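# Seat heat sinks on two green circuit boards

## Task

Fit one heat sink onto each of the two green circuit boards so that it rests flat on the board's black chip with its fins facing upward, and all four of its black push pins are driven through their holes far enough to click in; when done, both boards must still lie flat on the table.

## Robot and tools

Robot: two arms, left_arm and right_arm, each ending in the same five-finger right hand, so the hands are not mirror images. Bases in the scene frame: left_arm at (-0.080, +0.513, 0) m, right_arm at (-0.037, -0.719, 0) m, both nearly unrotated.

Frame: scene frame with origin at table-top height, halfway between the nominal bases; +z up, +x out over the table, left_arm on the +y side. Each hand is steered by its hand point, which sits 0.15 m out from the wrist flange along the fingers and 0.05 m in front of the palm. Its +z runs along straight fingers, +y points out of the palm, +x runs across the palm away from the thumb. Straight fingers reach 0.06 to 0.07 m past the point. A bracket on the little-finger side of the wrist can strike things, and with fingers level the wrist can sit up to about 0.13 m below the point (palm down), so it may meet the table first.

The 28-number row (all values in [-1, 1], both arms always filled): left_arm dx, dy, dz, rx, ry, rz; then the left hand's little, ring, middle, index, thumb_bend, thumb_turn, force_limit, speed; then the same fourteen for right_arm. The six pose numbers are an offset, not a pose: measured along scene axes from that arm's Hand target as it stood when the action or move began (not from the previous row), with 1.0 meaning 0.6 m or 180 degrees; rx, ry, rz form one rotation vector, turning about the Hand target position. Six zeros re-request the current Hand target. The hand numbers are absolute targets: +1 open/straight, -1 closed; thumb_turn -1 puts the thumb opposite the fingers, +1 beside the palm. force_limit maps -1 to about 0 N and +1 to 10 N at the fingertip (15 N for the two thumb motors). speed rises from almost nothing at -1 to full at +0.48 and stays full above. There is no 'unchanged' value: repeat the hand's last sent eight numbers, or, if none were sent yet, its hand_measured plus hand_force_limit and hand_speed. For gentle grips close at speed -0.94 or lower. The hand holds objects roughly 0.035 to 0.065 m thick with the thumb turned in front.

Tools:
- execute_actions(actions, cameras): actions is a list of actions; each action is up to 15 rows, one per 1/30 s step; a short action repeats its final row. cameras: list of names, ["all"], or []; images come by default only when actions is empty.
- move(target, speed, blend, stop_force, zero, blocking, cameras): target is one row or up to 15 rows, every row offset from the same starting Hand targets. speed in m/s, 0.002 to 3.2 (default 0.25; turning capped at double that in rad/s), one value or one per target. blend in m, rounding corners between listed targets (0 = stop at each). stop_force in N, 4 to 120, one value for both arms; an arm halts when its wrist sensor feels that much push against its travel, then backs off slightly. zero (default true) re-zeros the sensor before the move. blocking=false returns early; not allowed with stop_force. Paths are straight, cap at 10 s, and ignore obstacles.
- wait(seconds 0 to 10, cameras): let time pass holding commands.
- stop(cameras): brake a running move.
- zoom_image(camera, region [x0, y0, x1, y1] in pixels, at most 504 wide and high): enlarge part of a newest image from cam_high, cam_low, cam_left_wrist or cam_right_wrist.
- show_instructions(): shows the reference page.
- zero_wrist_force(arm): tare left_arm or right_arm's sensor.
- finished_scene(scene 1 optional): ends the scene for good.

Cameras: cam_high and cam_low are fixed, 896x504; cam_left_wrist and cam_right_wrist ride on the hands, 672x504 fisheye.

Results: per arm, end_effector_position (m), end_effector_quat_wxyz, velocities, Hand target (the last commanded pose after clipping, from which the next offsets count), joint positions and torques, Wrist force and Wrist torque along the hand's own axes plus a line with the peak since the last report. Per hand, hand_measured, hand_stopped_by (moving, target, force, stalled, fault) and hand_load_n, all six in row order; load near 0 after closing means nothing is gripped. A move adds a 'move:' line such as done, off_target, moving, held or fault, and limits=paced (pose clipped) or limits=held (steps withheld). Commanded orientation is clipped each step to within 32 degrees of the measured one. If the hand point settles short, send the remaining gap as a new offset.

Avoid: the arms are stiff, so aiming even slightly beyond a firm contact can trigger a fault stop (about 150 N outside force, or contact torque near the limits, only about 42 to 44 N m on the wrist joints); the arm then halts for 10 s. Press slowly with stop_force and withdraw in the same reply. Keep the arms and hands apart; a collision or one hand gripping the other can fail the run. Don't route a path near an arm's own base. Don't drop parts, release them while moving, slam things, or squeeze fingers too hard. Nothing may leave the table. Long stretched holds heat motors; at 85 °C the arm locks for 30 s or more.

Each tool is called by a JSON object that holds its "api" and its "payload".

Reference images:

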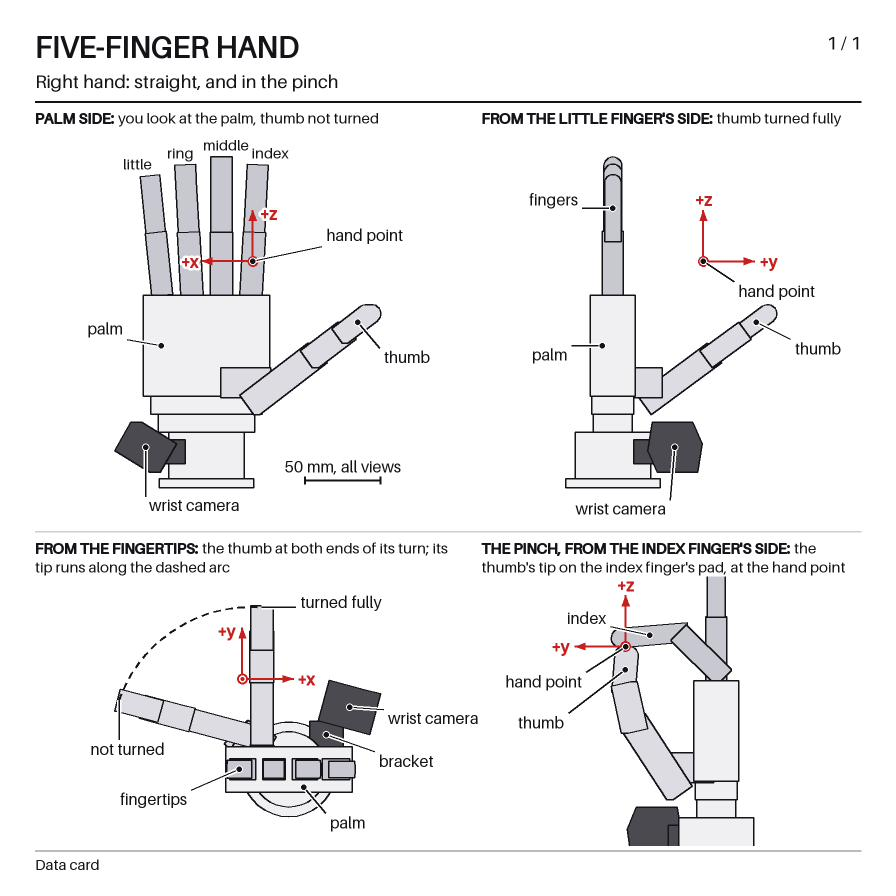

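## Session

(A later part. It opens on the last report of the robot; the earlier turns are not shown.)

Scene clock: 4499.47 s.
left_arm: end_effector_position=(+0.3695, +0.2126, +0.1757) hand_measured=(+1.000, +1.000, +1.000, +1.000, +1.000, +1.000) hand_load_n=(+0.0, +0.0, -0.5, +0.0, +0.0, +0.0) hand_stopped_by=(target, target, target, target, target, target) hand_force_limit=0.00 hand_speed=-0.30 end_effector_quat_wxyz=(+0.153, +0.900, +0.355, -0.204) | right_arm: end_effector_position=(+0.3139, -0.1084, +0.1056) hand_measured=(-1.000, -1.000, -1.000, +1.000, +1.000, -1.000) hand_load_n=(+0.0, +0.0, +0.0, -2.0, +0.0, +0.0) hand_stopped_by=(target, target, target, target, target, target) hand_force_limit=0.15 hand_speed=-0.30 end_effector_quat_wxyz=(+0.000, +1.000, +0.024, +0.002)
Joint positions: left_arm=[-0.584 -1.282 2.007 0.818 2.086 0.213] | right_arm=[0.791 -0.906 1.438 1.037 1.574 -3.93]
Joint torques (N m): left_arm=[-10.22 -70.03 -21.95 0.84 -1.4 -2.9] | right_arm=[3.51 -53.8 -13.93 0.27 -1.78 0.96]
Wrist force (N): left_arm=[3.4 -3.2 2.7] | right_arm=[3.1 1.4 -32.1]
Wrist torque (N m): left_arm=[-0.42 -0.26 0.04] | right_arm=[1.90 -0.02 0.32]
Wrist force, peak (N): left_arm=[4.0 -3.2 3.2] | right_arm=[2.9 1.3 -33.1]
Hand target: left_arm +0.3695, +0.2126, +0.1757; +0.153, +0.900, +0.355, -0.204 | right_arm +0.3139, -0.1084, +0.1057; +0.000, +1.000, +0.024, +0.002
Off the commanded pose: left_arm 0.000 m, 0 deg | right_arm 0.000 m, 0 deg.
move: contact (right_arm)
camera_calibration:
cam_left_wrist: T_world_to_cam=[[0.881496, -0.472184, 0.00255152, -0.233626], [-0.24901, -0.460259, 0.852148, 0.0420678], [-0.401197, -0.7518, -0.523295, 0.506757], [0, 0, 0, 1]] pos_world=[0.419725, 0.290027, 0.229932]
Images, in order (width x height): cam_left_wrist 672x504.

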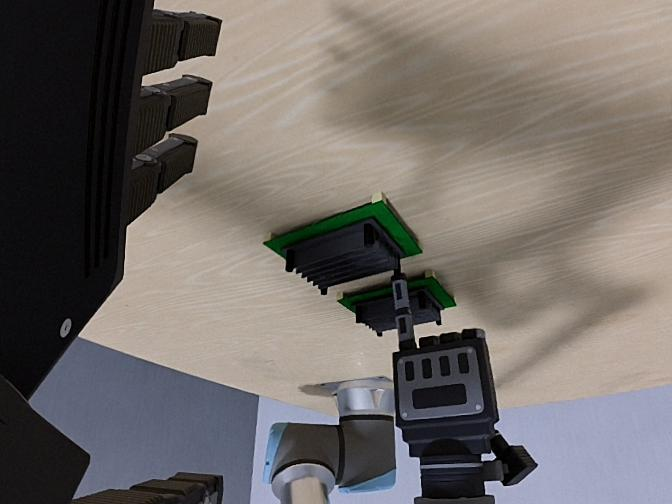

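{"api": "move", "payload": {"target": [[0,0,0,0,0,0, 1,1,1,1,1,1,0,-0.3, 0,0,0.05,0,0,0, -1,-1,-1,1,1,-1,0.15,-0.3],[0,0,0,0,0,0, 1,1,1,1,1,1,0,-0.3, 0,0.1133,0.05,0,0,0, -1,-1,-1,1,1,-1,0.15,-0.3],[0,0,0,0,0,0, 1,1,1,1,1,1,0,-0.3, 0,0.1133,0.01,0,0,0, -1,-1,-1,1,1,-1,0.15,-0.3]], "speed": [0.02,0.08,0.06], "blend": [0.003,0.005,0], "cameras": ["cam_left_wrist"]}}

{"api": "zoom_image", "payload": {"camera": "cam_left_wrist", "region": [250, 190, 430, 330]}}

{"api": "zoom_image", "payload": {"camera": "cam_left_wrist", "region": [320, 200, 420, 300]}}

Scene clock: 4514.67 s.
left_arm: end_effector_position=(+0.3695, +0.2126, +0.1757) hand_measured=(+1.000, +1.000, +1.000, +1.000, +1.000, +1.000) hand_load_n=(+0.0, +0.0, +0.0, +0.0, +0.0, +0.0) hand_stopped_by=(target, target, target, target, target, target) hand_force_limit=0.00 hand_speed=-0.30 end_effector_quat_wxyz=(+0.153, +0.900, +0.355, -0.204) | right_arm: end_effector_position=(+0.3137, -0.0810, +0.1356) hand_measured=(-1.000, -1.000, -1.000, +1.000, +1.000, -1.000) hand_load_n=(+0.0, +0.0, +0.0, +0.0, -0.5, +0.0) hand_stopped_by=(target, target, target, target, target, target) hand_force_limit=0.15 hand_speed=-0.30 end_effector_quat_wxyz=(+0.000, +1.000, +0.024, +0.002)
Joint positions: left_arm=[-0.584 -1.282 2.007 0.818 2.086 0.213] | right_arm=[0.816 -0.894 1.357 1.105 1.574 -3.907]
Joint torques (N m): left_arm=[-10.13 -68.31 -21.73 0.43 -1.83 -3.07] | right_arm=[-12.46 -110.13 -23.01 0.4 -1.81 -1.78]
Wrist force (N): left_arm=[3.5 -2.6 3.3] | right_arm=[-0.1 -0.2 0.3]
Wrist torque (N m): left_arm=[-0.35 -0.30 0.07] | right_arm=[-0.02 -0.02 -0.10]
Wrist force, peak (N): left_arm=[3.7 -3.5 3.1] | right_arm=[3.2 0.8 -33.3]
Hand target: left_arm +0.3695, +0.2126, +0.1757; +0.153, +0.900, +0.355, -0.204 | right_arm +0.3137, -0.0812, +0.1356; +0.000, +1.000, +0.024, +0.002 (not the last commanded pose)
Off the commanded pose: left_arm 0.000 m, 0 deg | right_arm 0.047 m, 0 deg.
move: held (right_arm; a check stopped the path); path passed 1 of 3 targets; limits=held
pose unreachable (right arm): on one or more control steps of this call, first in action 0 (counted from 0), this arm could not follow its commanded pose, so it was not sent that pose on those steps. It may still have moved: this result reports where it is.
cause: moving toward the commanded pose would bring a part of the arm too close to another arm (a part of this arm just beyond joint 4 (wrist 1) and a part of the left arm just beyond its joint 3 (elbow), at the place that arm is still heading or pushing toward).
camera_calibration:
cam_left_wrist: T_world_to_cam=[[0.881496, -0.472184, 0.00255152, -0.233626], [-0.24901, -0.460259, 0.852148, 0.0420678], [-0.401197, -0.7518, -0.523295, 0.506757], [0, 0, 0, 1]] pos_world=[0.419725, 0.290027, 0.229932]
Images, in order (width x height): cam_left_wrist 672x504.

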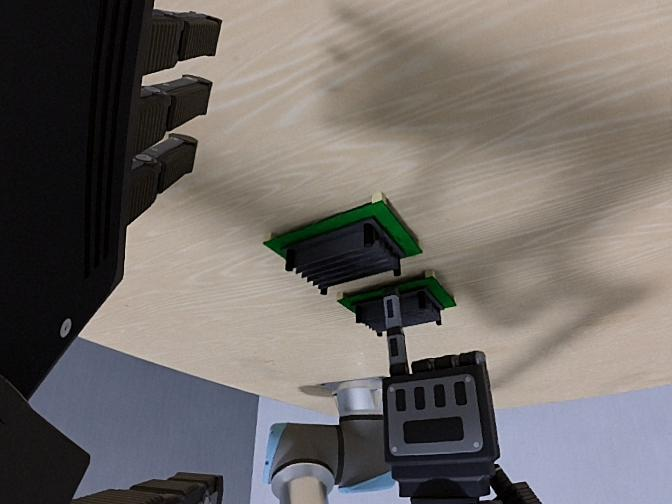

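Scaled by 2.800 from the camera's 672x504 image, which has a finer 960x720 frame.

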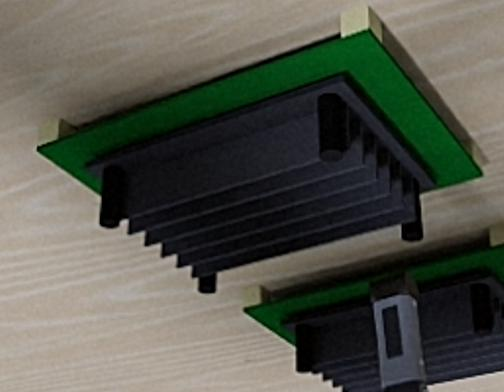

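Scaled by 5.040 from the camera's 672x504 image, which has a finer 960x720 frame.

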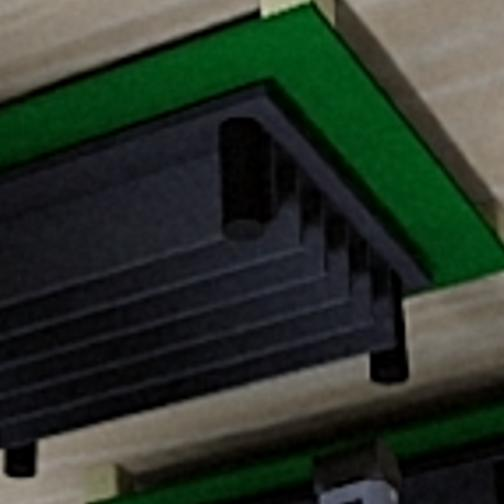

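{"api": "move", "payload": {"target": [[0.05,0.1833,0.0667,0,0,0, 1,1,1,1,1,1,0,-0.3, 0,0,0,0,0,0, -1,-1,-1,1,1,-1,0.15,-0.3]], "speed": 0.15}}

{"api": "move", "payload": {"target": [[0,0,0,0,0,0, 1,1,1,1,1,1,0,-0.3, 0.0003,0.0677,0,0,0,0, -1,-1,-1,1,1,-1,0.15,-0.3],[0,0,0,0,0,0, 1,1,1,1,1,1,0,-0.3, 0.0003,0.0677,-0.0393,0,0,0, -1,-1,-1,1,1,-1,0.15,-0.3]], "speed": 0.06, "cameras": ["cam_left_wrist"]}}

{"api": "zoom_image", "payload": {"camera": "cam_left_wrist", "region": [280, 200, 420, 320]}}

Scene clock: 4530.80 s.
left_arm: end_effector_position=(+0.3994, +0.3224, +0.2157) hand_measured=(+1.000, +1.000, +1.000, +1.000, +1.000, +1.000) hand_load_n=(+0.0, +0.0, +0.0, +0.0, -0.5, +0.0) hand_stopped_by=(target, target, target, target, target, target) hand_force_limit=0.00 hand_speed=-0.30 end_effector_quat_wxyz=(+0.153, +0.900, +0.355, -0.204) | right_arm: end_effector_position=(+0.3137, -0.0812, +0.1356) hand_measured=(-1.000, -1.000, -1.000, +1.000, +1.000, -1.000) hand_load_n=(+0.0, +0.0, +0.0, +0.0, +0.0, +0.0) hand_stopped_by=(target, target, target, target, target, target) hand_force_limit=0.15 hand_speed=-0.30 end_effector_quat_wxyz=(+0.000, +1.000, +0.024, +0.002)
Joint positions: left_arm=[-0.356 -1.291 1.963 0.999 2.077 0.474] | right_arm=[0.815 -0.894 1.357 1.105 1.574 -3.907]
Joint torques (N m): left_arm=[14.3 -39.51 -39.13 6.76 -1.81 3.29] | right_arm=[-11.08 -107.24 -22.22 0.55 -0.46 -1.78]
Wrist force (N): left_arm=[4.1 -2.7 3.0] | right_arm=[-0.2 -0.2 0.7]
Wrist torque (N m): left_arm=[-0.39 -0.35 -0.14] | right_arm=[-0.05 -0.02 -0.11]
Wrist force, peak (N): left_arm=[4.0 -2.5 3.8] | right_arm=[0.2 -0.5 0.8]
Hand target: left_arm +0.3995, +0.3225, +0.2157; +0.153, +0.900, +0.355, -0.204 | right_arm +0.3137, -0.0812, +0.1356; +0.000, +1.000, +0.024, +0.002
Off the commanded pose: left_arm 0.000 m, 0 deg | right_arm 0.000 m, 0 deg.
move: done

Scene clock: 4532.70 s.
left_arm: end_effector_position=(+0.3995, +0.3225, +0.2157) hand_measured=(+1.000, +1.000, +1.000, +1.000, +1.000, +1.000) hand_load_n=(-0.5, +0.0, +0.0, +0.0, +0.0, +0.0) hand_stopped_by=(target, target, target, target, target, target) hand_force_limit=0.00 hand_speed=-0.30 end_effector_quat_wxyz=(+0.153, +0.900, +0.355, -0.204) | right_arm: end_effector_position=(+0.3139, -0.0406, +0.1123) hand_measured=(-1.000, -1.000, -1.000, +1.000, +1.000, -1.000) hand_load_n=(+0.0, +0.0, +0.0, +0.0, +0.0, +0.0) hand_stopped_by=(target, target, target, target, target, target) hand_force_limit=0.15 hand_speed=-0.30 end_effector_quat_wxyz=(+0.000, +1.000, +0.024, +0.002)
Joint positions: left_arm=[-0.356 -1.291 1.963 0.999 2.077 0.474] | right_arm=[0.848 -0.821 1.272 1.117 1.574 -3.874]
Joint torques (N m): left_arm=[13.83 -36.35 -39.71 6.99 -1.49 3.78] | right_arm=[8.06 -80.08 -23.34 0.66 2.36 2.17]
Wrist force (N): left_arm=[3.6 -2.3 2.8] | right_arm=[0.1 0.0 0.6]
Wrist torque (N m): left_arm=[-0.30 -0.26 -0.15] | right_arm=[0.00 -0.07 -0.07]
Wrist force, peak (N): left_arm=[4.3 -2.6 3.2] | right_arm=[-0.1 -0.1 1.1]
Hand target: left_arm +0.3995, +0.3225, +0.2157; +0.153, +0.900, +0.355, -0.204 | right_arm +0.3139, -0.0405, +0.1121; +0.000, +1.000, +0.024, +0.002
Off the commanded pose: left_arm 0.000 m, 0 deg | right_arm 0.000 m, 0 deg.
move: done
camera_calibration:
cam_left_wrist: T_world_to_cam=[[0.881496, -0.472184, 0.00255152, -0.208233], [-0.24901, -0.460259, 0.852148, 0.0659955], [-0.401197, -0.7518, -0.523295, 0.622475], [0, 0, 0, 1]] pos_world=[0.449725, 0.400027, 0.270032]
Images, in order (width x height): cam_left_wrist 672x504.

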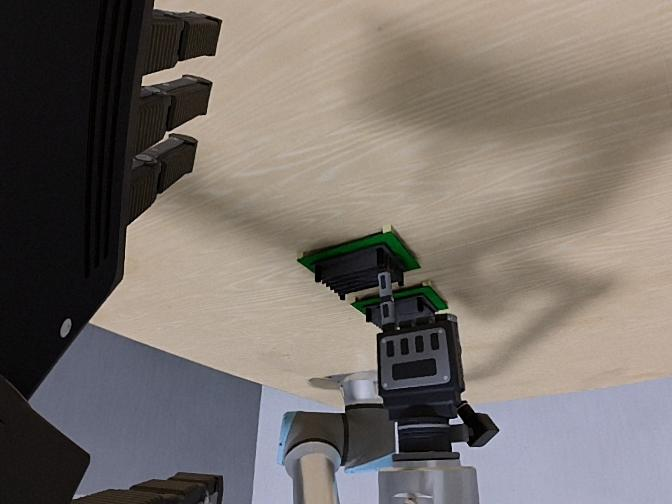

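Scaled by 3.600 from the camera's 672x504 image, which has a finer 960x720 frame.

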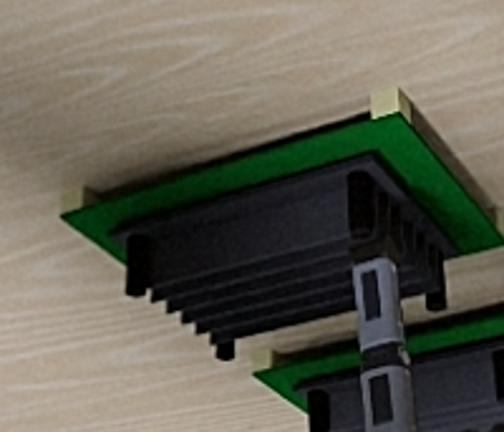

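{"api": "move", "payload": {"target": [[0,0,0,0,0,0, 1,1,1,1,1,1,0,-0.3, -0.003,0,0,0,0,0, -1,-1,-1,1,1,-1,0.15,-0.3],[0,0,0,0,0,0, 1,1,1,1,1,1,0,-0.3, -0.003,0,-0.03,0,0,0, -1,-1,-1,1,1,-1,0.15,-0.3]], "speed": [0.02,0.006], "stop_force": 8, "cameras": ["cam_left_wrist"]}}

{"api": "zoom_image", "payload": {"camera": "cam_left_wrist", "region": [280, 200, 420, 320]}}

Scene clock: 4548.37 s.
left_arm: end_effector_position=(+0.3995, +0.3225, +0.2157) hand_measured=(+1.000, +1.000, +1.000, +1.000, +1.000, +1.000) hand_load_n=(+0.0, +0.0, +0.0, +0.0, +0.0, +0.0) hand_stopped_by=(target, target, target, target, target, target) hand_force_limit=0.00 hand_speed=-0.30 end_effector_quat_wxyz=(+0.153, +0.900, +0.355, -0.204) | right_arm: end_effector_position=(+0.3121, -0.0405, +0.1068) hand_measured=(-1.000, -1.000, -1.000, +1.000, +1.000, -1.000) hand_load_n=(+0.0, +0.0, +0.0, +0.0, +0.0, +0.0) hand_stopped_by=(target, target, target, target, target, target) hand_force_limit=0.15 hand_speed=-0.30 end_effector_quat_wxyz=(+0.000, +1.000, +0.024, +0.002)
Joint positions: left_arm=[-0.356 -1.291 1.963 0.999 2.077 0.474] | right_arm=[0.85 -0.818 1.278 1.108 1.574 -3.872]
Joint torques (N m): left_arm=[13.46 -35.97 -40.06 6.52 -1.46 3.37] | right_arm=[7.24 -103.8 -36.61 4.85 2.25 1.81]
Wrist force (N): left_arm=[3.8 -1.8 2.8] | right_arm=[0.3 -1.0 -10.4]
Wrist torque (N m): left_arm=[-0.25 -0.30 -0.13] | right_arm=[0.66 -0.04 -0.06]
Wrist force, peak (N): left_arm=[4.4 -2.7 2.6] | right_arm=[1.2 -1.7 -13.0]
Hand target: left_arm +0.3995, +0.3225, +0.2157; +0.153, +0.900, +0.355, -0.204 | right_arm +0.3121, -0.0405, +0.1068; +0.000, +1.000, +0.024, +0.002 (not the last commanded pose)
Off the commanded pose: left_arm 0.000 m, 0 deg | right_arm 0.013 m, 0 deg.
move: contact (right_arm); path passed 1 of 2 targets
camera_calibration:
cam_left_wrist: T_world_to_cam=[[0.881496, -0.472184, 0.00255152, -0.208233], [-0.24901, -0.460259, 0.852148, 0.0659955], [-0.401197, -0.7518, -0.523295, 0.622475], [0, 0, 0, 1]] pos_world=[0.449725, 0.400027, 0.270032]
Images, in order (width x height): cam_left_wrist 672x504.

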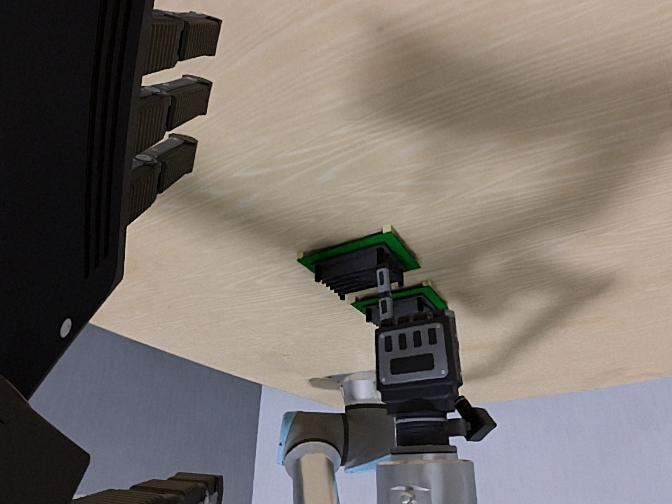

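Scaled by 3.600 from the camera's 672x504 image, which has a finer 960x720 frame.

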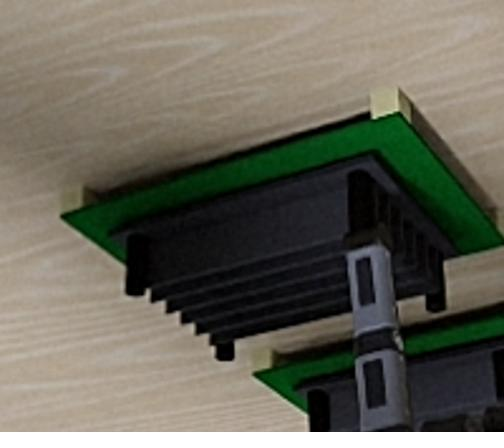

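{"api": "move", "payload": {"target": [[0,0,0,0,0,0, 1,1,1,1,1,1,0,-0.3, 0,0,-0.015,0,0,0, -1,-1,-1,1,1,-1,0.15,-0.3]], "speed": 0.004, "stop_force": 25, "zero": false}}

{"api": "move", "payload": {"target": [[0,0,0,0,0,0, 1,1,1,1,1,1,0,-0.3, 0,0,-0.015,0,0,0, -1,-1,-1,1,1,-1,0.15,-0.3]], "speed": 0.004, "stop_force": 40, "zero": false, "cameras": ["cam_left_wrist"]}}

{"api": "zoom_image", "payload": {"camera": "cam_left_wrist", "region": [280, 200, 420, 320]}}

Scene clock: 4560.43 s.
left_arm: end_effector_position=(+0.3995, +0.3225, +0.2157) hand_measured=(+1.000, +1.000, +1.000, +1.000, +1.000, +1.000) hand_load_n=(+0.0, +0.0, +0.0, +0.0, +0.0, -0.5) hand_stopped_by=(target, target, target, target, target, target) hand_force_limit=0.00 hand_speed=-0.30 end_effector_quat_wxyz=(+0.153, +0.900, +0.355, -0.204) | right_arm: end_effector_position=(+0.3121, -0.0405, +0.1060) hand_measured=(-1.000, -1.000, -1.000, +1.000, +1.000, -1.000) hand_load_n=(+0.0, +0.0, +0.0, +0.5, +0.0, +0.0) hand_stopped_by=(target, target, target, target, target, target) hand_force_limit=0.15 hand_speed=-0.30 end_effector_quat_wxyz=(+0.000, +1.000, +0.024, +0.002)
Joint positions: left_arm=[-0.356 -1.291 1.963 0.999 2.077 0.474] | right_arm=[0.85 -0.818 1.278 1.107 1.574 -3.872]
Joint torques (N m): left_arm=[14.81 -37.84 -39 6.92 -2.04 3.06] | right_arm=[7.7 -90.44 -29.81 1.63 2.38 2.08]
Wrist force (N): left_arm=[3.9 -2.4 2.8] | right_arm=[2.7 -2.0 -26.1]
Wrist torque (N m): left_arm=[-0.33 -0.30 -0.14] | right_arm=[1.64 -0.01 0.07]
Wrist force, peak (N): left_arm=[4.1 -2.8 3.2] | right_arm=[3.2 -2.6 -29.1]
Hand target: left_arm +0.3995, +0.3225, +0.2157; +0.153, +0.900, +0.355, -0.204 | right_arm +0.3121, -0.0405, +0.1060; +0.000, +1.000, +0.024, +0.002 (not the last commanded pose)
Off the commanded pose: left_arm 0.000 m, 0 deg | right_arm 0.008 m, 0 deg.
move: contact (right_arm)

Scene clock: 4562.17 s.
left_arm: end_effector_position=(+0.3995, +0.3225, +0.2157) hand_measured=(+1.000, +1.000, +1.000, +1.000, +1.000, +1.000) hand_load_n=(+0.0, +0.0, +0.0, +0.0, +0.0, +0.0) hand_stopped_by=(target, target, target, target, target, target) hand_force_limit=0.00 hand_speed=-0.30 end_effector_quat_wxyz=(+0.153, +0.900, +0.355, -0.204) | right_arm: end_effector_position=(+0.3122, -0.0404, +0.1053) hand_measured=(-1.000, -1.000, -1.000, +1.000, +1.000, -1.000) hand_load_n=(+0.0, +0.0, +0.0, +0.5, +0.0, +0.0) hand_stopped_by=(target, target, target, target, target, target) hand_force_limit=0.15 hand_speed=-0.30 end_effector_quat_wxyz=(+0.000, +1.000, +0.024, +0.002)
Joint positions: left_arm=[-0.356 -1.291 1.963 0.999 2.077 0.474] | right_arm=[0.85 -0.817 1.279 1.106 1.574 -3.872]
Joint torques (N m): left_arm=[14.59 -36.26 -37.77 6.66 -1.67 3.09] | right_arm=[6.46 -78.08 -22.6 1.73 2.35 1.41]
Wrist force (N): left_arm=[3.9 -2.5 3.0] | right_arm=[6.3 -3.6 -41.3]
Wrist torque (N m): left_arm=[-0.37 -0.32 -0.14] | right_arm=[2.69 0.11 0.31]
Wrist force, peak (N): left_arm=[4.1 -2.6 3.0] | right_arm=[6.7 -4.3 -43.7]
Hand target: left_arm +0.3995, +0.3225, +0.2157; +0.153, +0.900, +0.355, -0.204 | right_arm +0.3122, -0.0404, +0.1053; +0.000, +1.000, +0.024, +0.002 (not the last commanded pose)
Off the commanded pose: left_arm 0.000 m, 0 deg | right_arm 0.008 m, 0 deg.
move: contact (right_arm)
camera_calibration:
cam_left_wrist: T_world_to_cam=[[0.881496, -0.472184, 0.00255152, -0.208233], [-0.24901, -0.460259, 0.852148, 0.0659955], [-0.401197, -0.7518, -0.523295, 0.622475], [0, 0, 0, 1]] pos_world=[0.449725, 0.400027, 0.270032]
Images, in order (width x height): cam_left_wrist 672x504.

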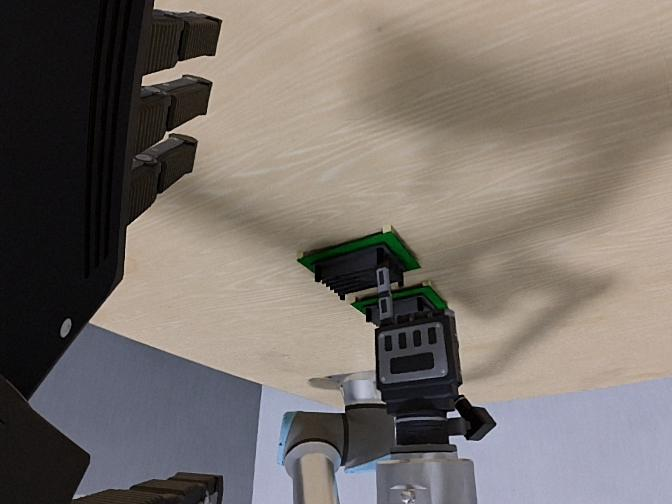

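Scaled by 3.600 from the camera's 672x504 image, which has a finer 960x720 frame.

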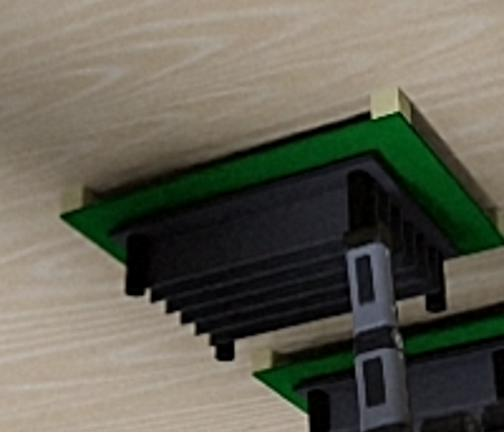

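{"api": "move", "payload": {"target": [[0,0,0,0,0,0, 1,1,1,1,1,1,0,-0.3, 0,0,0.05,0,0,0, -1,-1,-1,1,1,-1,0.15,-0.3],[0,0,0,0,0,0, 1,1,1,1,1,1,0,-0.3, -0.1543,-0.1222,0.05,0,0,0, -1,-1,-1,1,1,-1,0.15,-0.3],[0,0,0,0,0,0, 1,1,1,1,1,1,0,-0.3, -0.1543,-0.1222,0.0115,0,0,0, -1,-1,-1,1,1,-1,0.15,-0.3]], "speed": [0.02,0.08,0.06], "blend": [0.003,0.005,0], "cameras": ["cam_left_wrist"]}}

{"api": "zoom_image", "payload": {"camera": "cam_left_wrist", "region": [280, 200, 420, 320]}}

Scene clock: 4582.20 s.
left_arm: end_effector_position=(+0.3995, +0.3225, +0.2157) hand_measured=(+1.000, +1.000, +1.000, +1.000, +1.000, +1.000) hand_load_n=(+0.0, +0.0, +0.0, +0.0, +0.0, +0.0) hand_stopped_by=(target, target, target, target, target, target) hand_force_limit=0.00 hand_speed=-0.30 end_effector_quat_wxyz=(+0.153, +0.900, +0.355, -0.204) | right_arm: end_effector_position=(+0.2196, -0.1137, +0.1125) hand_measured=(-1.000, -1.000, -1.000, +1.000, +1.000, -1.000) hand_load_n=(+0.0, +0.0, +0.0, +0.0, +0.0, +0.0) hand_stopped_by=(target, target, target, target, target, target) hand_force_limit=0.15 hand_speed=-0.30 end_effector_quat_wxyz=(+0.000, +1.000, +0.024, +0.002)
Joint positions: left_arm=[-0.356 -1.291 1.963 0.999 2.077 0.474] | right_arm=[0.887 -0.979 1.55 0.996 1.574 -3.835]
Joint torques (N m): left_arm=[13.03 -39.48 -38.61 6.42 -1.6 3.19] | right_arm=[6.69 -62.85 -19.26 -0.15 0.5 1.91]
Wrist force (N): left_arm=[3.8 -2.3 2.8] | right_arm=[0.2 -0.2 0.4]
Wrist torque (N m): left_arm=[-0.32 -0.30 -0.14] | right_arm=[0.00 -0.06 -0.05]
Wrist force, peak (N): left_arm=[4.3 -3.0 2.8] | right_arm=[6.3 -4.0 -41.5]
Hand target: left_arm +0.3995, +0.3225, +0.2157; +0.153, +0.900, +0.355, -0.204 | right_arm +0.2196, -0.1137, +0.1122; +0.000, +1.000, +0.024, +0.002
Off the commanded pose: left_arm 0.000 m, 0 deg | right_arm 0.000 m, 0 deg.
move: done
camera_calibration:
cam_left_wrist: T_world_to_cam=[[0.881496, -0.472184, 0.00255152, -0.208233], [-0.24901, -0.460259, 0.852148, 0.0659955], [-0.401197, -0.7518, -0.523295, 0.622475], [0, 0, 0, 1]] pos_world=[0.449725, 0.400027, 0.270032]
Images, in order (width x height): cam_left_wrist 672x504.

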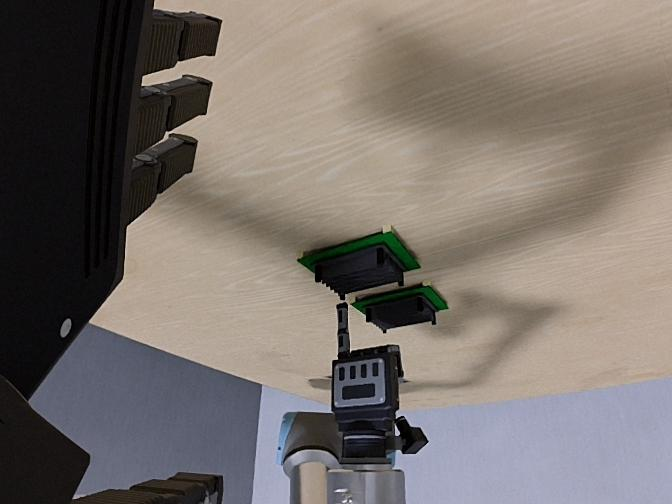

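Scaled by 3.600 from the camera's 672x504 image, which has a finer 960x720 frame.

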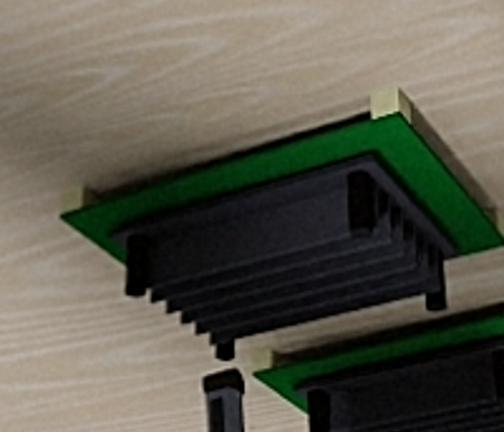

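{"api": "move", "payload": {"target": [[0,0,0,0,0,0,1,1,1,1,1,1,0,-0.3,0,0,-0.012,0,0,0,-1,-1,-1,1,1,-1,0.15,-0.3]], "speed": 0.006, "stop_force": 7, "cameras": ["cam_left_wrist"]}}

Scene clock: 4613.10 s.
left_arm: end_effector_position=(+0.3995, +0.3225, +0.2157) hand_measured=(+1.000, +1.000, +1.000, +1.000, +1.000, +1.000) hand_load_n=(+0.0, +0.0, +0.0, +0.0, +0.0, +0.0) hand_stopped_by=(target, target, target, target, target, target) hand_force_limit=0.00 hand_speed=-0.30 end_effector_quat_wxyz=(+0.153, +0.900, +0.355, -0.204) | right_arm: end_effector_position=(+0.2196, -0.1137, +0.1067) hand_measured=(-1.000, -1.000, -1.000, +1.000, +1.000, -1.000) hand_load_n=(+0.0, +0.0, +0.0, -1.0, -0.5, +0.0) hand_stopped_by=(target, target, target, target, target, target) hand_force_limit=0.15 hand_speed=-0.30 end_effector_quat_wxyz=(+0.000, +1.000, +0.024, +0.002)
Joint positions: left_arm=[-0.356 -1.291 1.963 0.999 2.077 0.474] | right_arm=[0.887 -0.974 1.553 0.988 1.574 -3.835]
Joint torques (N m): left_arm=[11.98 -37.17 -39.36 6.26 -1.54 3.05] | right_arm=[7.74 -92.26 -35.66 4.36 -2.3 1.87]
Wrist force (N): left_arm=[3.9 -1.9 3.1] | right_arm=[-1.0 0.5 -8.1]
Wrist torque (N m): left_arm=[-0.26 -0.31 -0.12] | right_arm=[0.44 -0.07 -0.13]
Wrist force, peak (N): left_arm=[4.2 -2.8 3.0] | right_arm=[-0.4 0.7 -12.0]
Hand target: left_arm +0.3995, +0.3225, +0.2157; +0.153, +0.900, +0.355, -0.204 | right_arm +0.2196, -0.1137, +0.1067; +0.000, +1.000, +0.024, +0.002 (not the last commanded pose)
Off the commanded pose: left_arm 0.000 m, 0 deg | right_arm 0.002 m, 0 deg.
move: contact (right_arm)
camera_calibration:
cam_left_wrist: T_world_to_cam=[[0.881496, -0.472184, 0.00255152, -0.208233], [-0.24901, -0.460259, 0.852148, 0.0659955], [-0.401197, -0.7518, -0.523295, 0.622475], [0, 0, 0, 1]] pos_world=[0.449725, 0.400027, 0.270032]
Images, in order (width x height): cam_left_wrist 672x504.

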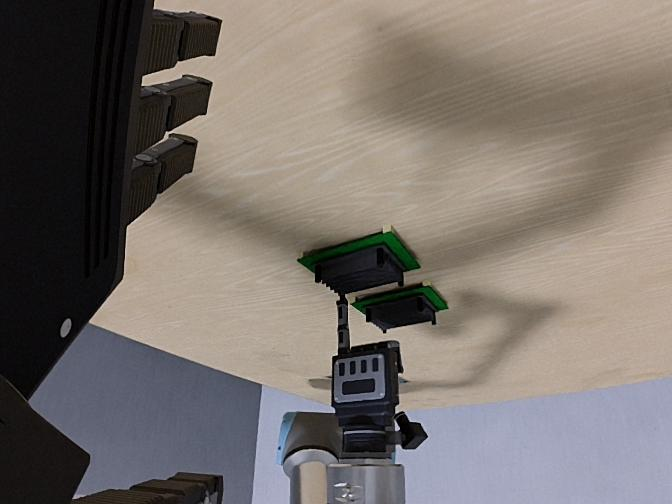

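{"api": "move", "payload": {"target": [[0,0,0,0,0,0,1,1,1,1,1,1,0,-0.3,0,0,-0.010,0,0,0,-1,-1,-1,1,1,-1,0.15,-0.3]], "speed": 0.004, "stop_force": 25, "zero": false}}

{"api": "move", "payload": {"target": [[0,0,0,0,0,0,1,1,1,1,1,1,0,-0.3,0,0,-0.010,0,0,0,-1,-1,-1,1,1,-1,0.15,-0.3]], "speed": 0.004, "stop_force": 42, "zero": false}}

Scene clock: 4693.20 s.
left_arm: end_effector_position=(+0.3995, +0.3225, +0.2157) hand_measured=(+1.000, +1.000, +1.000, +1.000, +1.000, +1.000) hand_load_n=(+0.0, +0.0, +0.0, +0.0, +0.0, +0.0) hand_stopped_by=(target, target, target, target, target, target) hand_force_limit=0.00 hand_speed=-0.30 end_effector_quat_wxyz=(+0.153, +0.900, +0.355, -0.204) | right_arm: end_effector_position=(+0.2197, -0.1136, +0.1059) hand_measured=(-1.000, -1.000, -1.000, +1.000, +1.000, -1.000) hand_load_n=(+0.0, +0.0, +0.0, -0.5, -0.5, +0.0) hand_stopped_by=(target, target, target, target, target, target) hand_force_limit=0.15 hand_speed=-0.30 end_effector_quat_wxyz=(-0.001, +1.000, +0.024, +0.002)
Joint positions: left_arm=[-0.356 -1.291 1.963 0.999 2.077 0.474] | right_arm=[0.887 -0.973 1.554 0.986 1.574 -3.835]
Joint torques (N m): left_arm=[11.99 -36.1 -37.54 6.68 -1.62 2.86] | right_arm=[4.81 -78.7 -29.81 1.52 -2.18 1.94]
Wrist force (N): left_arm=[4.3 -2.5 2.6] | right_arm=[0.9 0.2 -26.8]
Wrist torque (N m): left_arm=[-0.31 -0.35 -0.12] | right_arm=[1.63 -0.04 -0.01]
Wrist force, peak (N): left_arm=[4.2 -3.0 3.0] | right_arm=[1.1 -0.1 -30.2]
Hand target: left_arm +0.3995, +0.3225, +0.2157; +0.153, +0.900, +0.355, -0.204 | right_arm +0.2197, -0.1136, +0.1059; -0.001, +1.000, +0.024, +0.002 (not the last commanded pose)
Off the commanded pose: left_arm 0.000 m, 0 deg | right_arm 0.005 m, 0 deg.
move: contact (right_arm)

Scene clock: 4694.90 s.
left_arm: end_effector_position=(+0.3995, +0.3225, +0.2157) hand_measured=(+1.000, +1.000, +1.000, +1.000, +1.000, +1.000) hand_load_n=(+0.0, +0.0, +0.0, +0.0, +0.0, +0.0) hand_stopped_by=(target, target, target, target, target, target) hand_force_limit=0.00 hand_speed=-0.30 end_effector_quat_wxyz=(+0.153, +0.900, +0.355, -0.204) | right_arm: end_effector_position=(+0.2198, -0.1135, +0.1051) hand_measured=(-1.000, -1.000, -1.000, +1.000, +1.000, -1.000) hand_load_n=(+0.0, +0.0, +0.0, +0.0, +0.0, +0.0) hand_stopped_by=(target, target, target, target, target, target) hand_force_limit=0.15 hand_speed=-0.30 end_effector_quat_wxyz=(-0.001, +1.000, +0.024, +0.002)
Joint positions: left_arm=[-0.356 -1.291 1.963 0.999 2.077 0.474] | right_arm=[0.887 -0.972 1.554 0.985 1.574 -3.835]
Joint torques (N m): left_arm=[12.41 -35.88 -39.24 6.53 -1.44 2.99] | right_arm=[4.57 -67.59 -22.89 1.29 -2.24 1.36]
Wrist force (N): left_arm=[3.9 -2.3 2.7] | right_arm=[3.5 -0.7 -42.9]
Wrist torque (N m): left_arm=[-0.30 -0.31 -0.13] | right_arm=[2.69 0.13 0.15]
Wrist force, peak (N): left_arm=[4.5 -2.4 2.9] | right_arm=[4.0 -1.3 -45.9]
Hand target: left_arm +0.3995, +0.3225, +0.2157; +0.153, +0.900, +0.355, -0.204 | right_arm +0.2198, -0.1135, +0.1051; -0.001, +1.000, +0.024, +0.002 (not the last commanded pose)
Off the commanded pose: left_arm 0.000 m, 0 deg | right_arm 0.005 m, 0 deg.
move: contact (right_arm)

{"api": "move", "payload": {"target": [[0,0,0,0,0,0,1,1,1,1,1,1,0,-0.3,-0.0003,-0.0003,0.05,0,0,0,-1,-1,-1,1,1,-1,0.15,-0.3],[0,0,0,0,0,0,1,1,1,1,1,1,0,-0.3,0.1578,0.0078,0.05,0,0,0,-1,-1,-1,1,1,-1,0.15,-0.3],[0,0,0,0,0,0,1,1,1,1,1,1,0,-0.3,0.1578,0.0078,0.012,0,0,0,-1,-1,-1,1,1,-1,0.15,-0.3]], "speed": [0.05,0.1,0.04], "cameras": ["cam_left_wrist"]}}

Scene clock: 4705.50 s.
left_arm: end_effector_position=(+0.3995, +0.3225, +0.2157) hand_measured=(+1.000, +1.000, +1.000, +1.000, +1.000, +1.000) hand_load_n=(+0.0, -0.5, +0.0, +0.0, +0.0, +0.0) hand_stopped_by=(target, target, target, target, target, target) hand_force_limit=0.00 hand_speed=-0.30 end_effector_quat_wxyz=(+0.153, +0.900, +0.355, -0.204) | right_arm: end_effector_position=(+0.3145, -0.1088, +0.1126) hand_measured=(-1.000, -1.000, -1.000, +1.000, +1.000, -1.000) hand_load_n=(+0.0, +0.0, +0.0, +0.0, +0.0, +0.0) hand_stopped_by=(target, target, target, target, target, target) hand_force_limit=0.15 hand_speed=-0.30 end_effector_quat_wxyz=(-0.001, +1.000, +0.024, +0.002)
Joint positions: left_arm=[-0.356 -1.291 1.963 0.999 2.077 0.474] | right_arm=[0.79 -0.913 1.435 1.044 1.573 -3.932]
Joint torques (N m): left_arm=[12.42 -37.55 -38.96 6.39 -1.48 3] | right_arm=[-10.74 -70.56 -20.62 0.43 -2.41 -2.58]
Wrist force (N): left_arm=[3.9 -2.7 2.8] | right_arm=[0.0 -0.2 0.5]
Wrist torque (N m): left_arm=[-0.37 -0.31 -0.14] | right_arm=[-0.02 -0.04 0.13]
Wrist force, peak (N): left_arm=[4.6 -2.6 3.2] | right_arm=[3.4 -0.6 -43.7]
Hand target: left_arm +0.3995, +0.3225, +0.2157; +0.153, +0.900, +0.355, -0.204 | right_arm +0.3145, -0.1088, +0.1123; -0.001, +1.000, +0.024, +0.002
Off the commanded pose: left_arm 0.000 m, 0 deg | right_arm 0.000 m, 0 deg.
move: done
camera_calibration:
cam_left_wrist: T_world_to_cam=[[0.881496, -0.472184, 0.00255152, -0.208233], [-0.24901, -0.460259, 0.852148, 0.0659955], [-0.401197, -0.7518, -0.523295, 0.622475], [0, 0, 0, 1]] pos_world=[0.449725, 0.400027, 0.270032]
Images, in order (width x height): cam_left_wrist 672x504.

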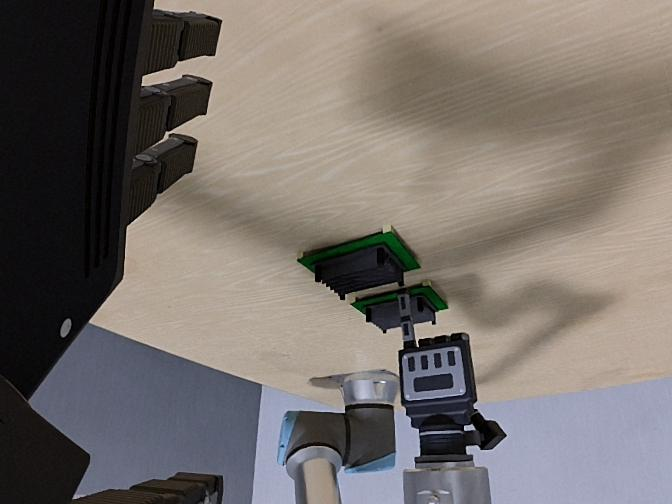

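{"api": "zoom_image", "payload": {"camera": "cam_left_wrist", "region": [280, 200, 480, 360]}}

Scaled by 2.520 from the camera's 672x504 image, which has a finer 960x720 frame.

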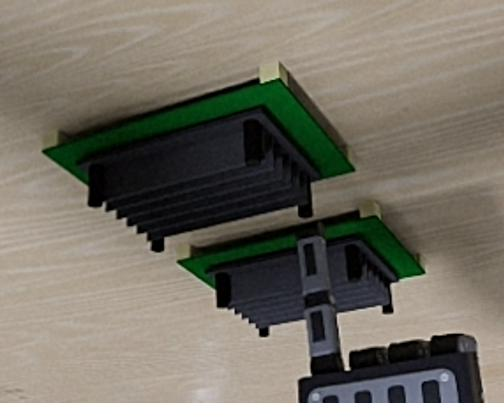

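{"api": "move", "payload": {"target": [[0,0,0,0,0,0,1,1,1,1,1,1,0,-0.3,0,0,-0.014,0,0,0,-1,-1,-1,1,1,-1,0.15,-0.3]], "speed": 0.006, "stop_force": 7}}

{"api": "move", "payload": {"target": [[0,0,0,0,0,0,1,1,1,1,1,1,0,-0.3,0,0,-0.010,0,0,0,-1,-1,-1,1,1,-1,0.15,-0.3]], "speed": 0.004, "stop_force": 40, "zero": false}}

Scene clock: 4735.07 s.
left_arm: end_effector_position=(+0.3995, +0.3225, +0.2157) hand_measured=(+1.000, +1.000, +1.000, +1.000, +1.000, +1.000) hand_load_n=(+0.0, +0.0, +0.0, +0.0, +0.0, +0.0) hand_stopped_by=(target, target, target, target, target, target) hand_force_limit=0.00 hand_speed=-0.30 end_effector_quat_wxyz=(+0.153, +0.900, +0.355, -0.204) | right_arm: end_effector_position=(+0.3145, -0.1088, +0.1066) hand_measured=(-1.000, -1.000, -1.000, +1.000, +1.000, -1.000) hand_load_n=(+0.0, +0.0, +0.0, -1.0, +0.0, +0.0) hand_stopped_by=(target, target, target, target, target, target) hand_force_limit=0.15 hand_speed=-0.30 end_effector_quat_wxyz=(-0.001, +1.000, +0.024, +0.002)
Joint positions: left_arm=[-0.356 -1.291 1.963 0.999 2.077 0.474] | right_arm=[0.79 -0.908 1.438 1.036 1.573 -3.932]
Joint torques (N m): left_arm=[13.77 -37.19 -38.06 6.36 -1.49 3.62] | right_arm=[-8.09 -97.45 -36.15 4.37 -2.02 -2.13]
Wrist force (N): left_arm=[3.5 -2.2 2.3] | right_arm=[0.7 0.3 -9.2]
Wrist torque (N m): left_arm=[-0.26 -0.23 -0.15] | right_arm=[0.47 -0.04 0.16]
Wrist force, peak (N): left_arm=[4.4 -2.6 2.8] | right_arm=[0.8 0.7 -12.6]
Hand target: left_arm +0.3995, +0.3225, +0.2157; +0.153, +0.900, +0.355, -0.204 | right_arm +0.3145, -0.1088, +0.1066; -0.001, +1.000, +0.024, +0.002 (not the last commanded pose)
Off the commanded pose: left_arm 0.000 m, 0 deg | right_arm 0.003 m, 0 deg.
move: contact (right_arm)

Scene clock: 4736.97 s.
left_arm: end_effector_position=(+0.3995, +0.3225, +0.2157) hand_measured=(+1.000, +1.000, +1.000, +1.000, +1.000, +1.000) hand_load_n=(+0.0, +0.0, +0.0, +0.0, +0.0, +0.0) hand_stopped_by=(target, target, target, target, target, target) hand_force_limit=0.00 hand_speed=-0.30 end_effector_quat_wxyz=(+0.153, +0.900, +0.355, -0.204) | right_arm: end_effector_position=(+0.3145, -0.1087, +0.1053) hand_measured=(-1.000, -1.000, -1.000, +1.000, +1.000, -1.000) hand_load_n=(+0.0, +0.0, +0.0, -0.5, +0.0, +0.0) hand_stopped_by=(target, target, target, target, target, target) hand_force_limit=0.15 hand_speed=-0.30 end_effector_quat_wxyz=(-0.001, +1.000, +0.024, +0.003)
Joint positions: left_arm=[-0.356 -1.291 1.963 0.999 2.077 0.474] | right_arm=[0.79 -0.907 1.439 1.034 1.573 -3.932]
Joint torques (N m): left_arm=[13.65 -36.32 -38.43 6.68 -1.64 3.39] | right_arm=[-4.17 -72.82 -24.74 1.65 -2.11 -2.45]
Wrist force (N): left_arm=[3.4 -2.0 2.6] | right_arm=[4.5 0.0 -41.0]
Wrist torque (N m): left_arm=[-0.25 -0.23 -0.15] | right_arm=[2.42 0.03 0.40]
Wrist force, peak (N): left_arm=[4.6 -2.5 2.8] | right_arm=[4.7 0.1 -43.7]
Hand target: left_arm +0.3995, +0.3225, +0.2157; +0.153, +0.900, +0.355, -0.204 | right_arm +0.3145, -0.1087, +0.1053; -0.001, +1.000, +0.024, +0.003 (not the last commanded pose)
Off the commanded pose: left_arm 0.000 m, 0 deg | right_arm 0.005 m, 0 deg.
move: contact (right_arm)

{"api": "move", "payload": {"target": [[0,0,0,0,0,0,1,1,1,1,1,1,0,-0.3,0,0,0.05,0,0,0,-1,-1,-1,1,1,-1,0.15,-0.3],[0,0,0,0,0,0,1,1,1,1,1,1,0,-0.3,-0.004,0.1137,0.05,0,0,0,-1,-1,-1,1,1,-1,0.15,-0.3],[0,0,0,0,0,0,1,1,1,1,1,1,0,-0.3,-0.004,0.1137,0.012,0,0,0,-1,-1,-1,1,1,-1,0.15,-0.3]], "speed": [0.05,0.1,0.04], "cameras": ["cam_left_wrist"]}}

{"api": "zoom_image", "payload": {"camera": "cam_left_wrist", "region": [280, 200, 480, 360]}}

{"api": "move", "payload": {"target": [[0,0,0,0,0,0,1,1,1,1,1,1,0,-0.3,0,0,-0.014,0,0,0,-1,-1,-1,1,1,-1,0.15,-0.3]], "speed": 0.006, "stop_force": 7}}

{"api": "move", "payload": {"target": [[0,0,0,0,0,0,1,1,1,1,1,1,0,-0.3,0,0,-0.010,0,0,0,-1,-1,-1,1,1,-1,0.15,-0.3]], "speed": 0.004, "stop_force": 40, "zero": false}}

Scene clock: 4767.67 s.
left_arm: end_effector_position=(+0.3995, +0.3225, +0.2157) hand_measured=(+1.000, +1.000, +1.000, +1.000, +1.000, +1.000) hand_load_n=(+0.0, +0.0, +0.0, +0.0, +0.0, +0.0) hand_stopped_by=(target, target, target, target, target, target) hand_force_limit=0.00 hand_speed=-0.30 end_effector_quat_wxyz=(+0.153, +0.900, +0.355, -0.204) | right_arm: end_effector_position=(+0.3121, -0.0405, +0.1128) hand_measured=(-1.000, -1.000, -1.000, +1.000, +1.000, -1.000) hand_load_n=(+0.0, +0.5, +0.0, +0.0, +0.0, +0.0) hand_stopped_by=(target, target, target, target, target, target) hand_force_limit=0.15 hand_speed=-0.30 end_effector_quat_wxyz=(-0.001, +1.000, +0.024, +0.003)
Joint positions: left_arm=[-0.356 -1.291 1.963 0.999 2.077 0.474] | right_arm=[0.85 -0.824 1.275 1.114 1.574 -3.872]
Joint torques (N m): left_arm=[10.6 -38.57 -38.14 6.7 -1.88 3.28] | right_arm=[8.99 -77.27 -22.27 0.45 2.41 1.97]
Wrist force (N): left_arm=[4.2 -2.5 2.6] | right_arm=[0.2 0.0 0.3]
Wrist torque (N m): left_arm=[-0.33 -0.35 -0.12] | right_arm=[0.01 -0.08 -0.06]
Wrist force, peak (N): left_arm=[4.2 -2.7 3.1] | right_arm=[4.3 0.3 -41.3]
Hand target: left_arm +0.3995, +0.3225, +0.2157; +0.153, +0.900, +0.355, -0.204 | right_arm +0.3121, -0.0405, +0.1125; -0.001, +1.000, +0.024, +0.003
Off the commanded pose: left_arm 0.000 m, 0 deg | right_arm 0.000 m, 0 deg.
move: done
camera_calibration:
cam_left_wrist: T_world_to_cam=[[0.881496, -0.472184, 0.00255152, -0.208233], [-0.24901, -0.460259, 0.852148, 0.0659955], [-0.401197, -0.7518, -0.523295, 0.622475], [0, 0, 0, 1]] pos_world=[0.449725, 0.400027, 0.270032]
Images, in order (width x height): cam_left_wrist 672x504.

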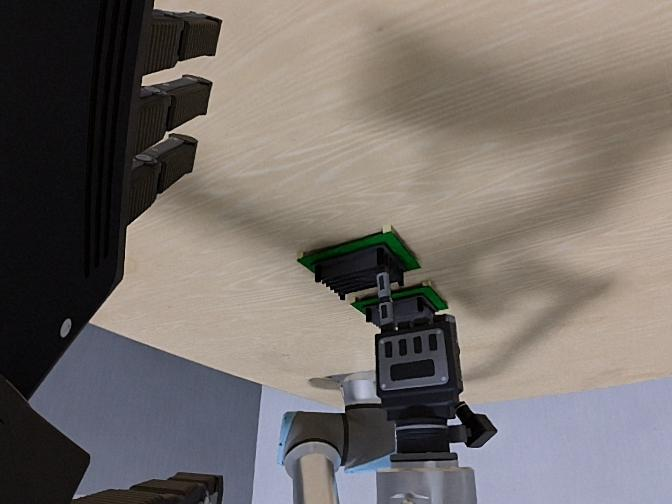

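Scaled by 2.520 from the camera's 672x504 image, which has a finer 960x720 frame.

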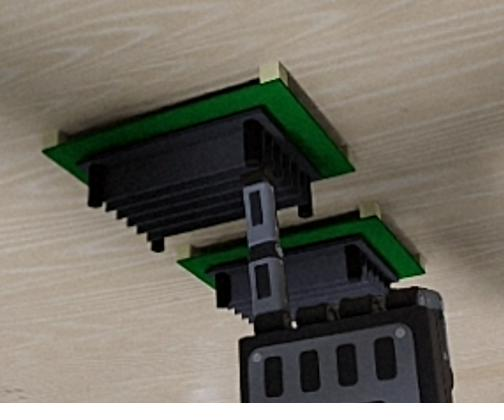

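Scene clock: 4770.17 s.
left_arm: end_effector_position=(+0.3995, +0.3225, +0.2157) hand_measured=(+1.000, +1.000, +1.000, +1.000, +1.000, +1.000) hand_load_n=(+0.0, +0.0, +0.0, +0.0, -0.5, +0.0) hand_stopped_by=(target, target, target, target, target, target) hand_force_limit=0.00 hand_speed=-0.30 end_effector_quat_wxyz=(+0.153, +0.900, +0.355, -0.204) | right_arm: end_effector_position=(+0.3121, -0.0405, +0.1068) hand_measured=(-1.000, -1.000, -1.000, +1.000, +1.000, -1.000) hand_load_n=(+0.0, +0.0, +0.0, +0.5, +0.0, +0.0) hand_stopped_by=(target, target, target, target, target, target) hand_force_limit=0.15 hand_speed=-0.30 end_effector_quat_wxyz=(-0.001, +1.000, +0.024, +0.003)
Joint positions: left_arm=[-0.356 -1.291 1.963 0.999 2.077 0.474] | right_arm=[0.85 -0.819 1.279 1.106 1.574 -3.872]
Joint torques (N m): left_arm=[13.26 -37.82 -37.58 6.33 -1.22 3.15] | right_arm=[6.81 -104 -37.68 5.07 2.44 1.64]
Wrist force (N): left_arm=[4.0 -2.6 2.7] | right_arm=[0.7 -0.7 -8.1]
Wrist torque (N m): left_arm=[-0.35 -0.33 -0.14] | right_arm=[0.54 -0.12 -0.03]
Wrist force, peak (N): left_arm=[4.3 -2.7 2.6] | right_arm=[0.9 -1.3 -10.9]
Hand target: left_arm +0.3995, +0.3225, +0.2157; +0.153, +0.900, +0.355, -0.204 | right_arm +0.3121, -0.0405, +0.1068; -0.001, +1.000, +0.024, +0.003 (not the last commanded pose)
Off the commanded pose: left_arm 0.000 m, 0 deg | right_arm 0.003 m, 0 deg.
move: contact (right_arm)

Scene clock: 4772.13 s.
left_arm: end_effector_position=(+0.3995, +0.3225, +0.2157) hand_measured=(+1.000, +1.000, +1.000, +1.000, +1.000, +1.000) hand_load_n=(+0.0, +0.0, +0.0, +0.0, +0.0, +0.0) hand_stopped_by=(target, target, target, target, target, target) hand_force_limit=0.00 hand_speed=-0.30 end_effector_quat_wxyz=(+0.153, +0.900, +0.355, -0.204) | right_arm: end_effector_position=(+0.3122, -0.0404, +0.1052) hand_measured=(-1.000, -1.000, -1.000, +1.000, +1.000, -1.000) hand_load_n=(+0.0, +0.0, +0.0, +0.5, +0.0, +0.5) hand_stopped_by=(target, target, target, target, target, target) hand_force_limit=0.15 hand_speed=-0.30 end_effector_quat_wxyz=(-0.001, +1.000, +0.024, +0.003)
Joint positions: left_arm=[-0.356 -1.291 1.963 0.999 2.077 0.474] | right_arm=[0.85 -0.818 1.28 1.104 1.574 -3.872]
Joint torques (N m): left_arm=[11.13 -36.41 -38.86 6.65 -1.6 3.17] | right_arm=[6.97 -76.09 -22.78 1.66 2.39 1.83]
Wrist force (N): left_arm=[3.7 -2.1 3.0] | right_arm=[7.1 -4.2 -41.5]
Wrist torque (N m): left_arm=[-0.29 -0.28 -0.14] | right_arm=[2.80 0.12 0.37]
Wrist force, peak (N): left_arm=[4.2 -2.5 3.0] | right_arm=[7.1 -4.7 -44.3]
Hand target: left_arm +0.3995, +0.3225, +0.2157; +0.153, +0.900, +0.355, -0.204 | right_arm +0.3122, -0.0404, +0.1052; -0.001, +1.000, +0.024, +0.003 (not the last commanded pose)
Off the commanded pose: left_arm 0.000 m, 0 deg | right_arm 0.004 m, 0 deg.
move: contact (right_arm)

Now C: hp (.2164,−.0441).

{"api": "move", "payload": {"target": [[0,0,0,0,0,0,1,1,1,1,1,1,0,-0.3,0,0,0.05,0,0,0,-1,-1,-1,1,1,-1,0.15,-0.3],[0,0,0,0,0,0,1,1,1,1,1,1,0,-0.3,-0.1597,-0.0062,0.05,0,0,0,-1,-1,-1,1,1,-1,0.15,-0.3],[0,0,0,0,0,0,1,1,1,1,1,1,0,-0.3,-0.1597,-0.0062,0.0135,0,0,0,-1,-1,-1,1,1,-1,0.15,-0.3]], "speed": [0.05,0.1,0.04], "cameras": ["cam_left_wrist"]}}

{"api": "zoom_image", "payload": {"camera": "cam_left_wrist", "region": [280, 200, 480, 360]}}

{"api": "move", "payload": {"target": [[0,0,0,0,0,0,1,1,1,1,1,1,0,-0.3,0,0,-0.014,0,0,0,-1,-1,-1,1,1,-1,0.15,-0.3]], "speed": 0.006, "stop_force": 7}}

{"api": "move", "payload": {"target": [[0,0,0,0,0,0,1,1,1,1,1,1,0,-0.3,0,0,-0.010,0,0,0,-1,-1,-1,1,1,-1,0.15,-0.3]], "speed": 0.004, "stop_force": 40, "zero": false}}

Scene clock: 4791.60 s.
left_arm: end_effector_position=(+0.3995, +0.3225, +0.2157) hand_measured=(+1.000, +1.000, +1.000, +1.000, +1.000, +1.000) hand_load_n=(+0.0, +0.0, +0.0, +0.0, +0.0, +0.0) hand_stopped_by=(target, target, target, target, target, target) hand_force_limit=0.00 hand_speed=-0.30 end_effector_quat_wxyz=(+0.153, +0.900, +0.355, -0.204) | right_arm: end_effector_position=(+0.2164, -0.0442, +0.1136) hand_measured=(-1.000, -1.000, -1.000, +1.000, +1.000, -1.000) hand_load_n=(+0.0, +0.0, +0.0, +0.0, +0.0, +0.0) hand_stopped_by=(target, target, target, target, target, target) hand_force_limit=0.15 hand_speed=-0.30 end_effector_quat_wxyz=(-0.001, +1.000, +0.024, +0.003)
Joint positions: left_arm=[-0.356 -1.291 1.963 0.999 2.077 0.474] | right_arm=[0.945 -0.889 1.39 1.065 1.574 -3.777]
Joint torques (N m): left_arm=[12.57 -41.3 -38.95 6.35 -1.55 3.15] | right_arm=[7.12 -74.28 -22.1 0.32 2.99 2.01]
Wrist force (N): left_arm=[3.7 -2.9 2.7] | right_arm=[0.2 -0.1 0.4]
Wrist torque (N m): left_arm=[-0.39 -0.27 -0.16] | right_arm=[0.02 -0.07 -0.06]
Wrist force, peak (N): left_arm=[4.1 -2.9 2.8] | right_arm=[7.0 -4.4 -42.5]
Hand target: left_arm +0.3995, +0.3225, +0.2157; +0.153, +0.900, +0.355, -0.204 | right_arm +0.2164, -0.0442, +0.1133; -0.001, +1.000, +0.024, +0.003
Off the commanded pose: left_arm 0.000 m, 0 deg | right_arm 0.000 m, 0 deg.
move: done
camera_calibration:
cam_left_wrist: T_world_to_cam=[[0.881496, -0.472184, 0.00255152, -0.208233], [-0.24901, -0.460259, 0.852148, 0.0659955], [-0.401197, -0.7518, -0.523295, 0.622475], [0, 0, 0, 1]] pos_world=[0.449725, 0.400027, 0.270032]
Images, in order (width x height): cam_left_wrist 672x504.

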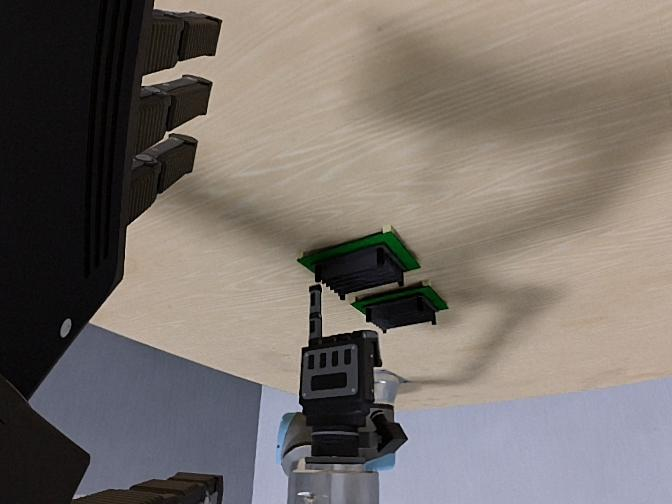

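Scaled by 2.520 from the camera's 672x504 image, which has a finer 960x720 frame.

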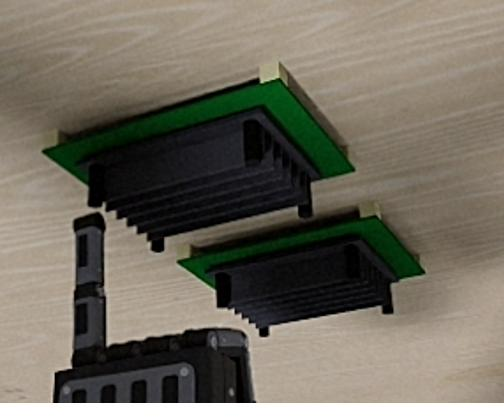

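Scene clock: 4794.23 s.
left_arm: end_effector_position=(+0.3995, +0.3225, +0.2157) hand_measured=(+1.000, +1.000, +1.000, +1.000, +1.000, +1.000) hand_load_n=(+0.0, +0.0, +0.0, +0.0, +0.0, +0.0) hand_stopped_by=(target, target, target, target, target, target) hand_force_limit=0.00 hand_speed=-0.30 end_effector_quat_wxyz=(+0.153, +0.900, +0.355, -0.204) | right_arm: end_effector_position=(+0.2164, -0.0441, +0.1067) hand_measured=(-1.000, -1.000, -1.000, +1.000, +1.000, -1.000) hand_load_n=(+0.0, +0.0, +0.0, +0.0, -0.5, +0.0) hand_stopped_by=(target, target, target, target, target, target) hand_force_limit=0.15 hand_speed=-0.30 end_effector_quat_wxyz=(-0.001, +1.000, +0.024, +0.003)
Joint positions: left_arm=[-0.356 -1.291 1.963 0.999 2.077 0.474] | right_arm=[0.945 -0.883 1.394 1.055 1.574 -3.777]
Joint torques (N m): left_arm=[12.73 -38.36 -37.91 6.2 -1.32 3.43] | right_arm=[4.93 -98.53 -36.22 5.1 2.67 1.6]
Wrist force (N): left_arm=[3.8 -2.6 3.0] | right_arm=[-1.0 -1.8 -7.2]
Wrist torque (N m): left_arm=[-0.37 -0.29 -0.15] | right_arm=[0.57 -0.12 -0.14]
Wrist force, peak (N): left_arm=[4.2 -2.8 2.7] | right_arm=[-0.8 -2.3 -11.3]
Hand target: left_arm +0.3995, +0.3225, +0.2157; +0.153, +0.900, +0.355, -0.204 | right_arm +0.2164, -0.0441, +0.1067; -0.001, +1.000, +0.024, +0.003 (not the last commanded pose)
Off the commanded pose: left_arm 0.000 m, 0 deg | right_arm 0.002 m, 0 deg.
move: contact (right_arm)

Scene clock: 4796.20 s.
left_arm: end_effector_position=(+0.3995, +0.3225, +0.2157) hand_measured=(+1.000, +1.000, +1.000, +1.000, +1.000, +1.000) hand_load_n=(+0.0, +0.0, +0.0, +0.0, +0.0, +0.0) hand_stopped_by=(target, target, target, target, target, target) hand_force_limit=0.00 hand_speed=-0.30 end_effector_quat_wxyz=(+0.153, +0.900, +0.355, -0.204) | right_arm: end_effector_position=(+0.2164, -0.0441, +0.1052) hand_measured=(-1.000, -1.000, -1.000, +1.000, +1.000, -1.000) hand_load_n=(+0.0, +0.0, +0.0, +1.0, +0.0, +0.0) hand_stopped_by=(target, target, target, target, target, target) hand_force_limit=0.15 hand_speed=-0.30 end_effector_quat_wxyz=(-0.001, +1.000, +0.024, +0.003)
Joint positions: left_arm=[-0.356 -1.291 1.963 0.999 2.077 0.474] | right_arm=[0.945 -0.882 1.395 1.053 1.574 -3.777]
Joint torques (N m): left_arm=[13.42 -38.26 -39.16 6.61 -1.68 3.19] | right_arm=[3.67 -74.87 -22.72 1.46 2.61 1.45]
Wrist force (N): left_arm=[3.8 -2.6 2.7] | right_arm=[1.8 -6.3 -41.0]
Wrist torque (N m): left_arm=[-0.35 -0.29 -0.15] | right_arm=[2.82 0.05 0.03]
Wrist force, peak (N): left_arm=[4.2 -2.5 3.1] | right_arm=[2.0 -6.8 -43.4]
Hand target: left_arm +0.3995, +0.3225, +0.2157; +0.153, +0.900, +0.355, -0.204 | right_arm +0.2164, -0.0441, +0.1052; -0.001, +1.000, +0.024, +0.003 (not the last commanded pose)
Off the commanded pose: left_arm 0.000 m, 0 deg | right_arm 0.004 m, 0 deg.
move: contact (right_arm)


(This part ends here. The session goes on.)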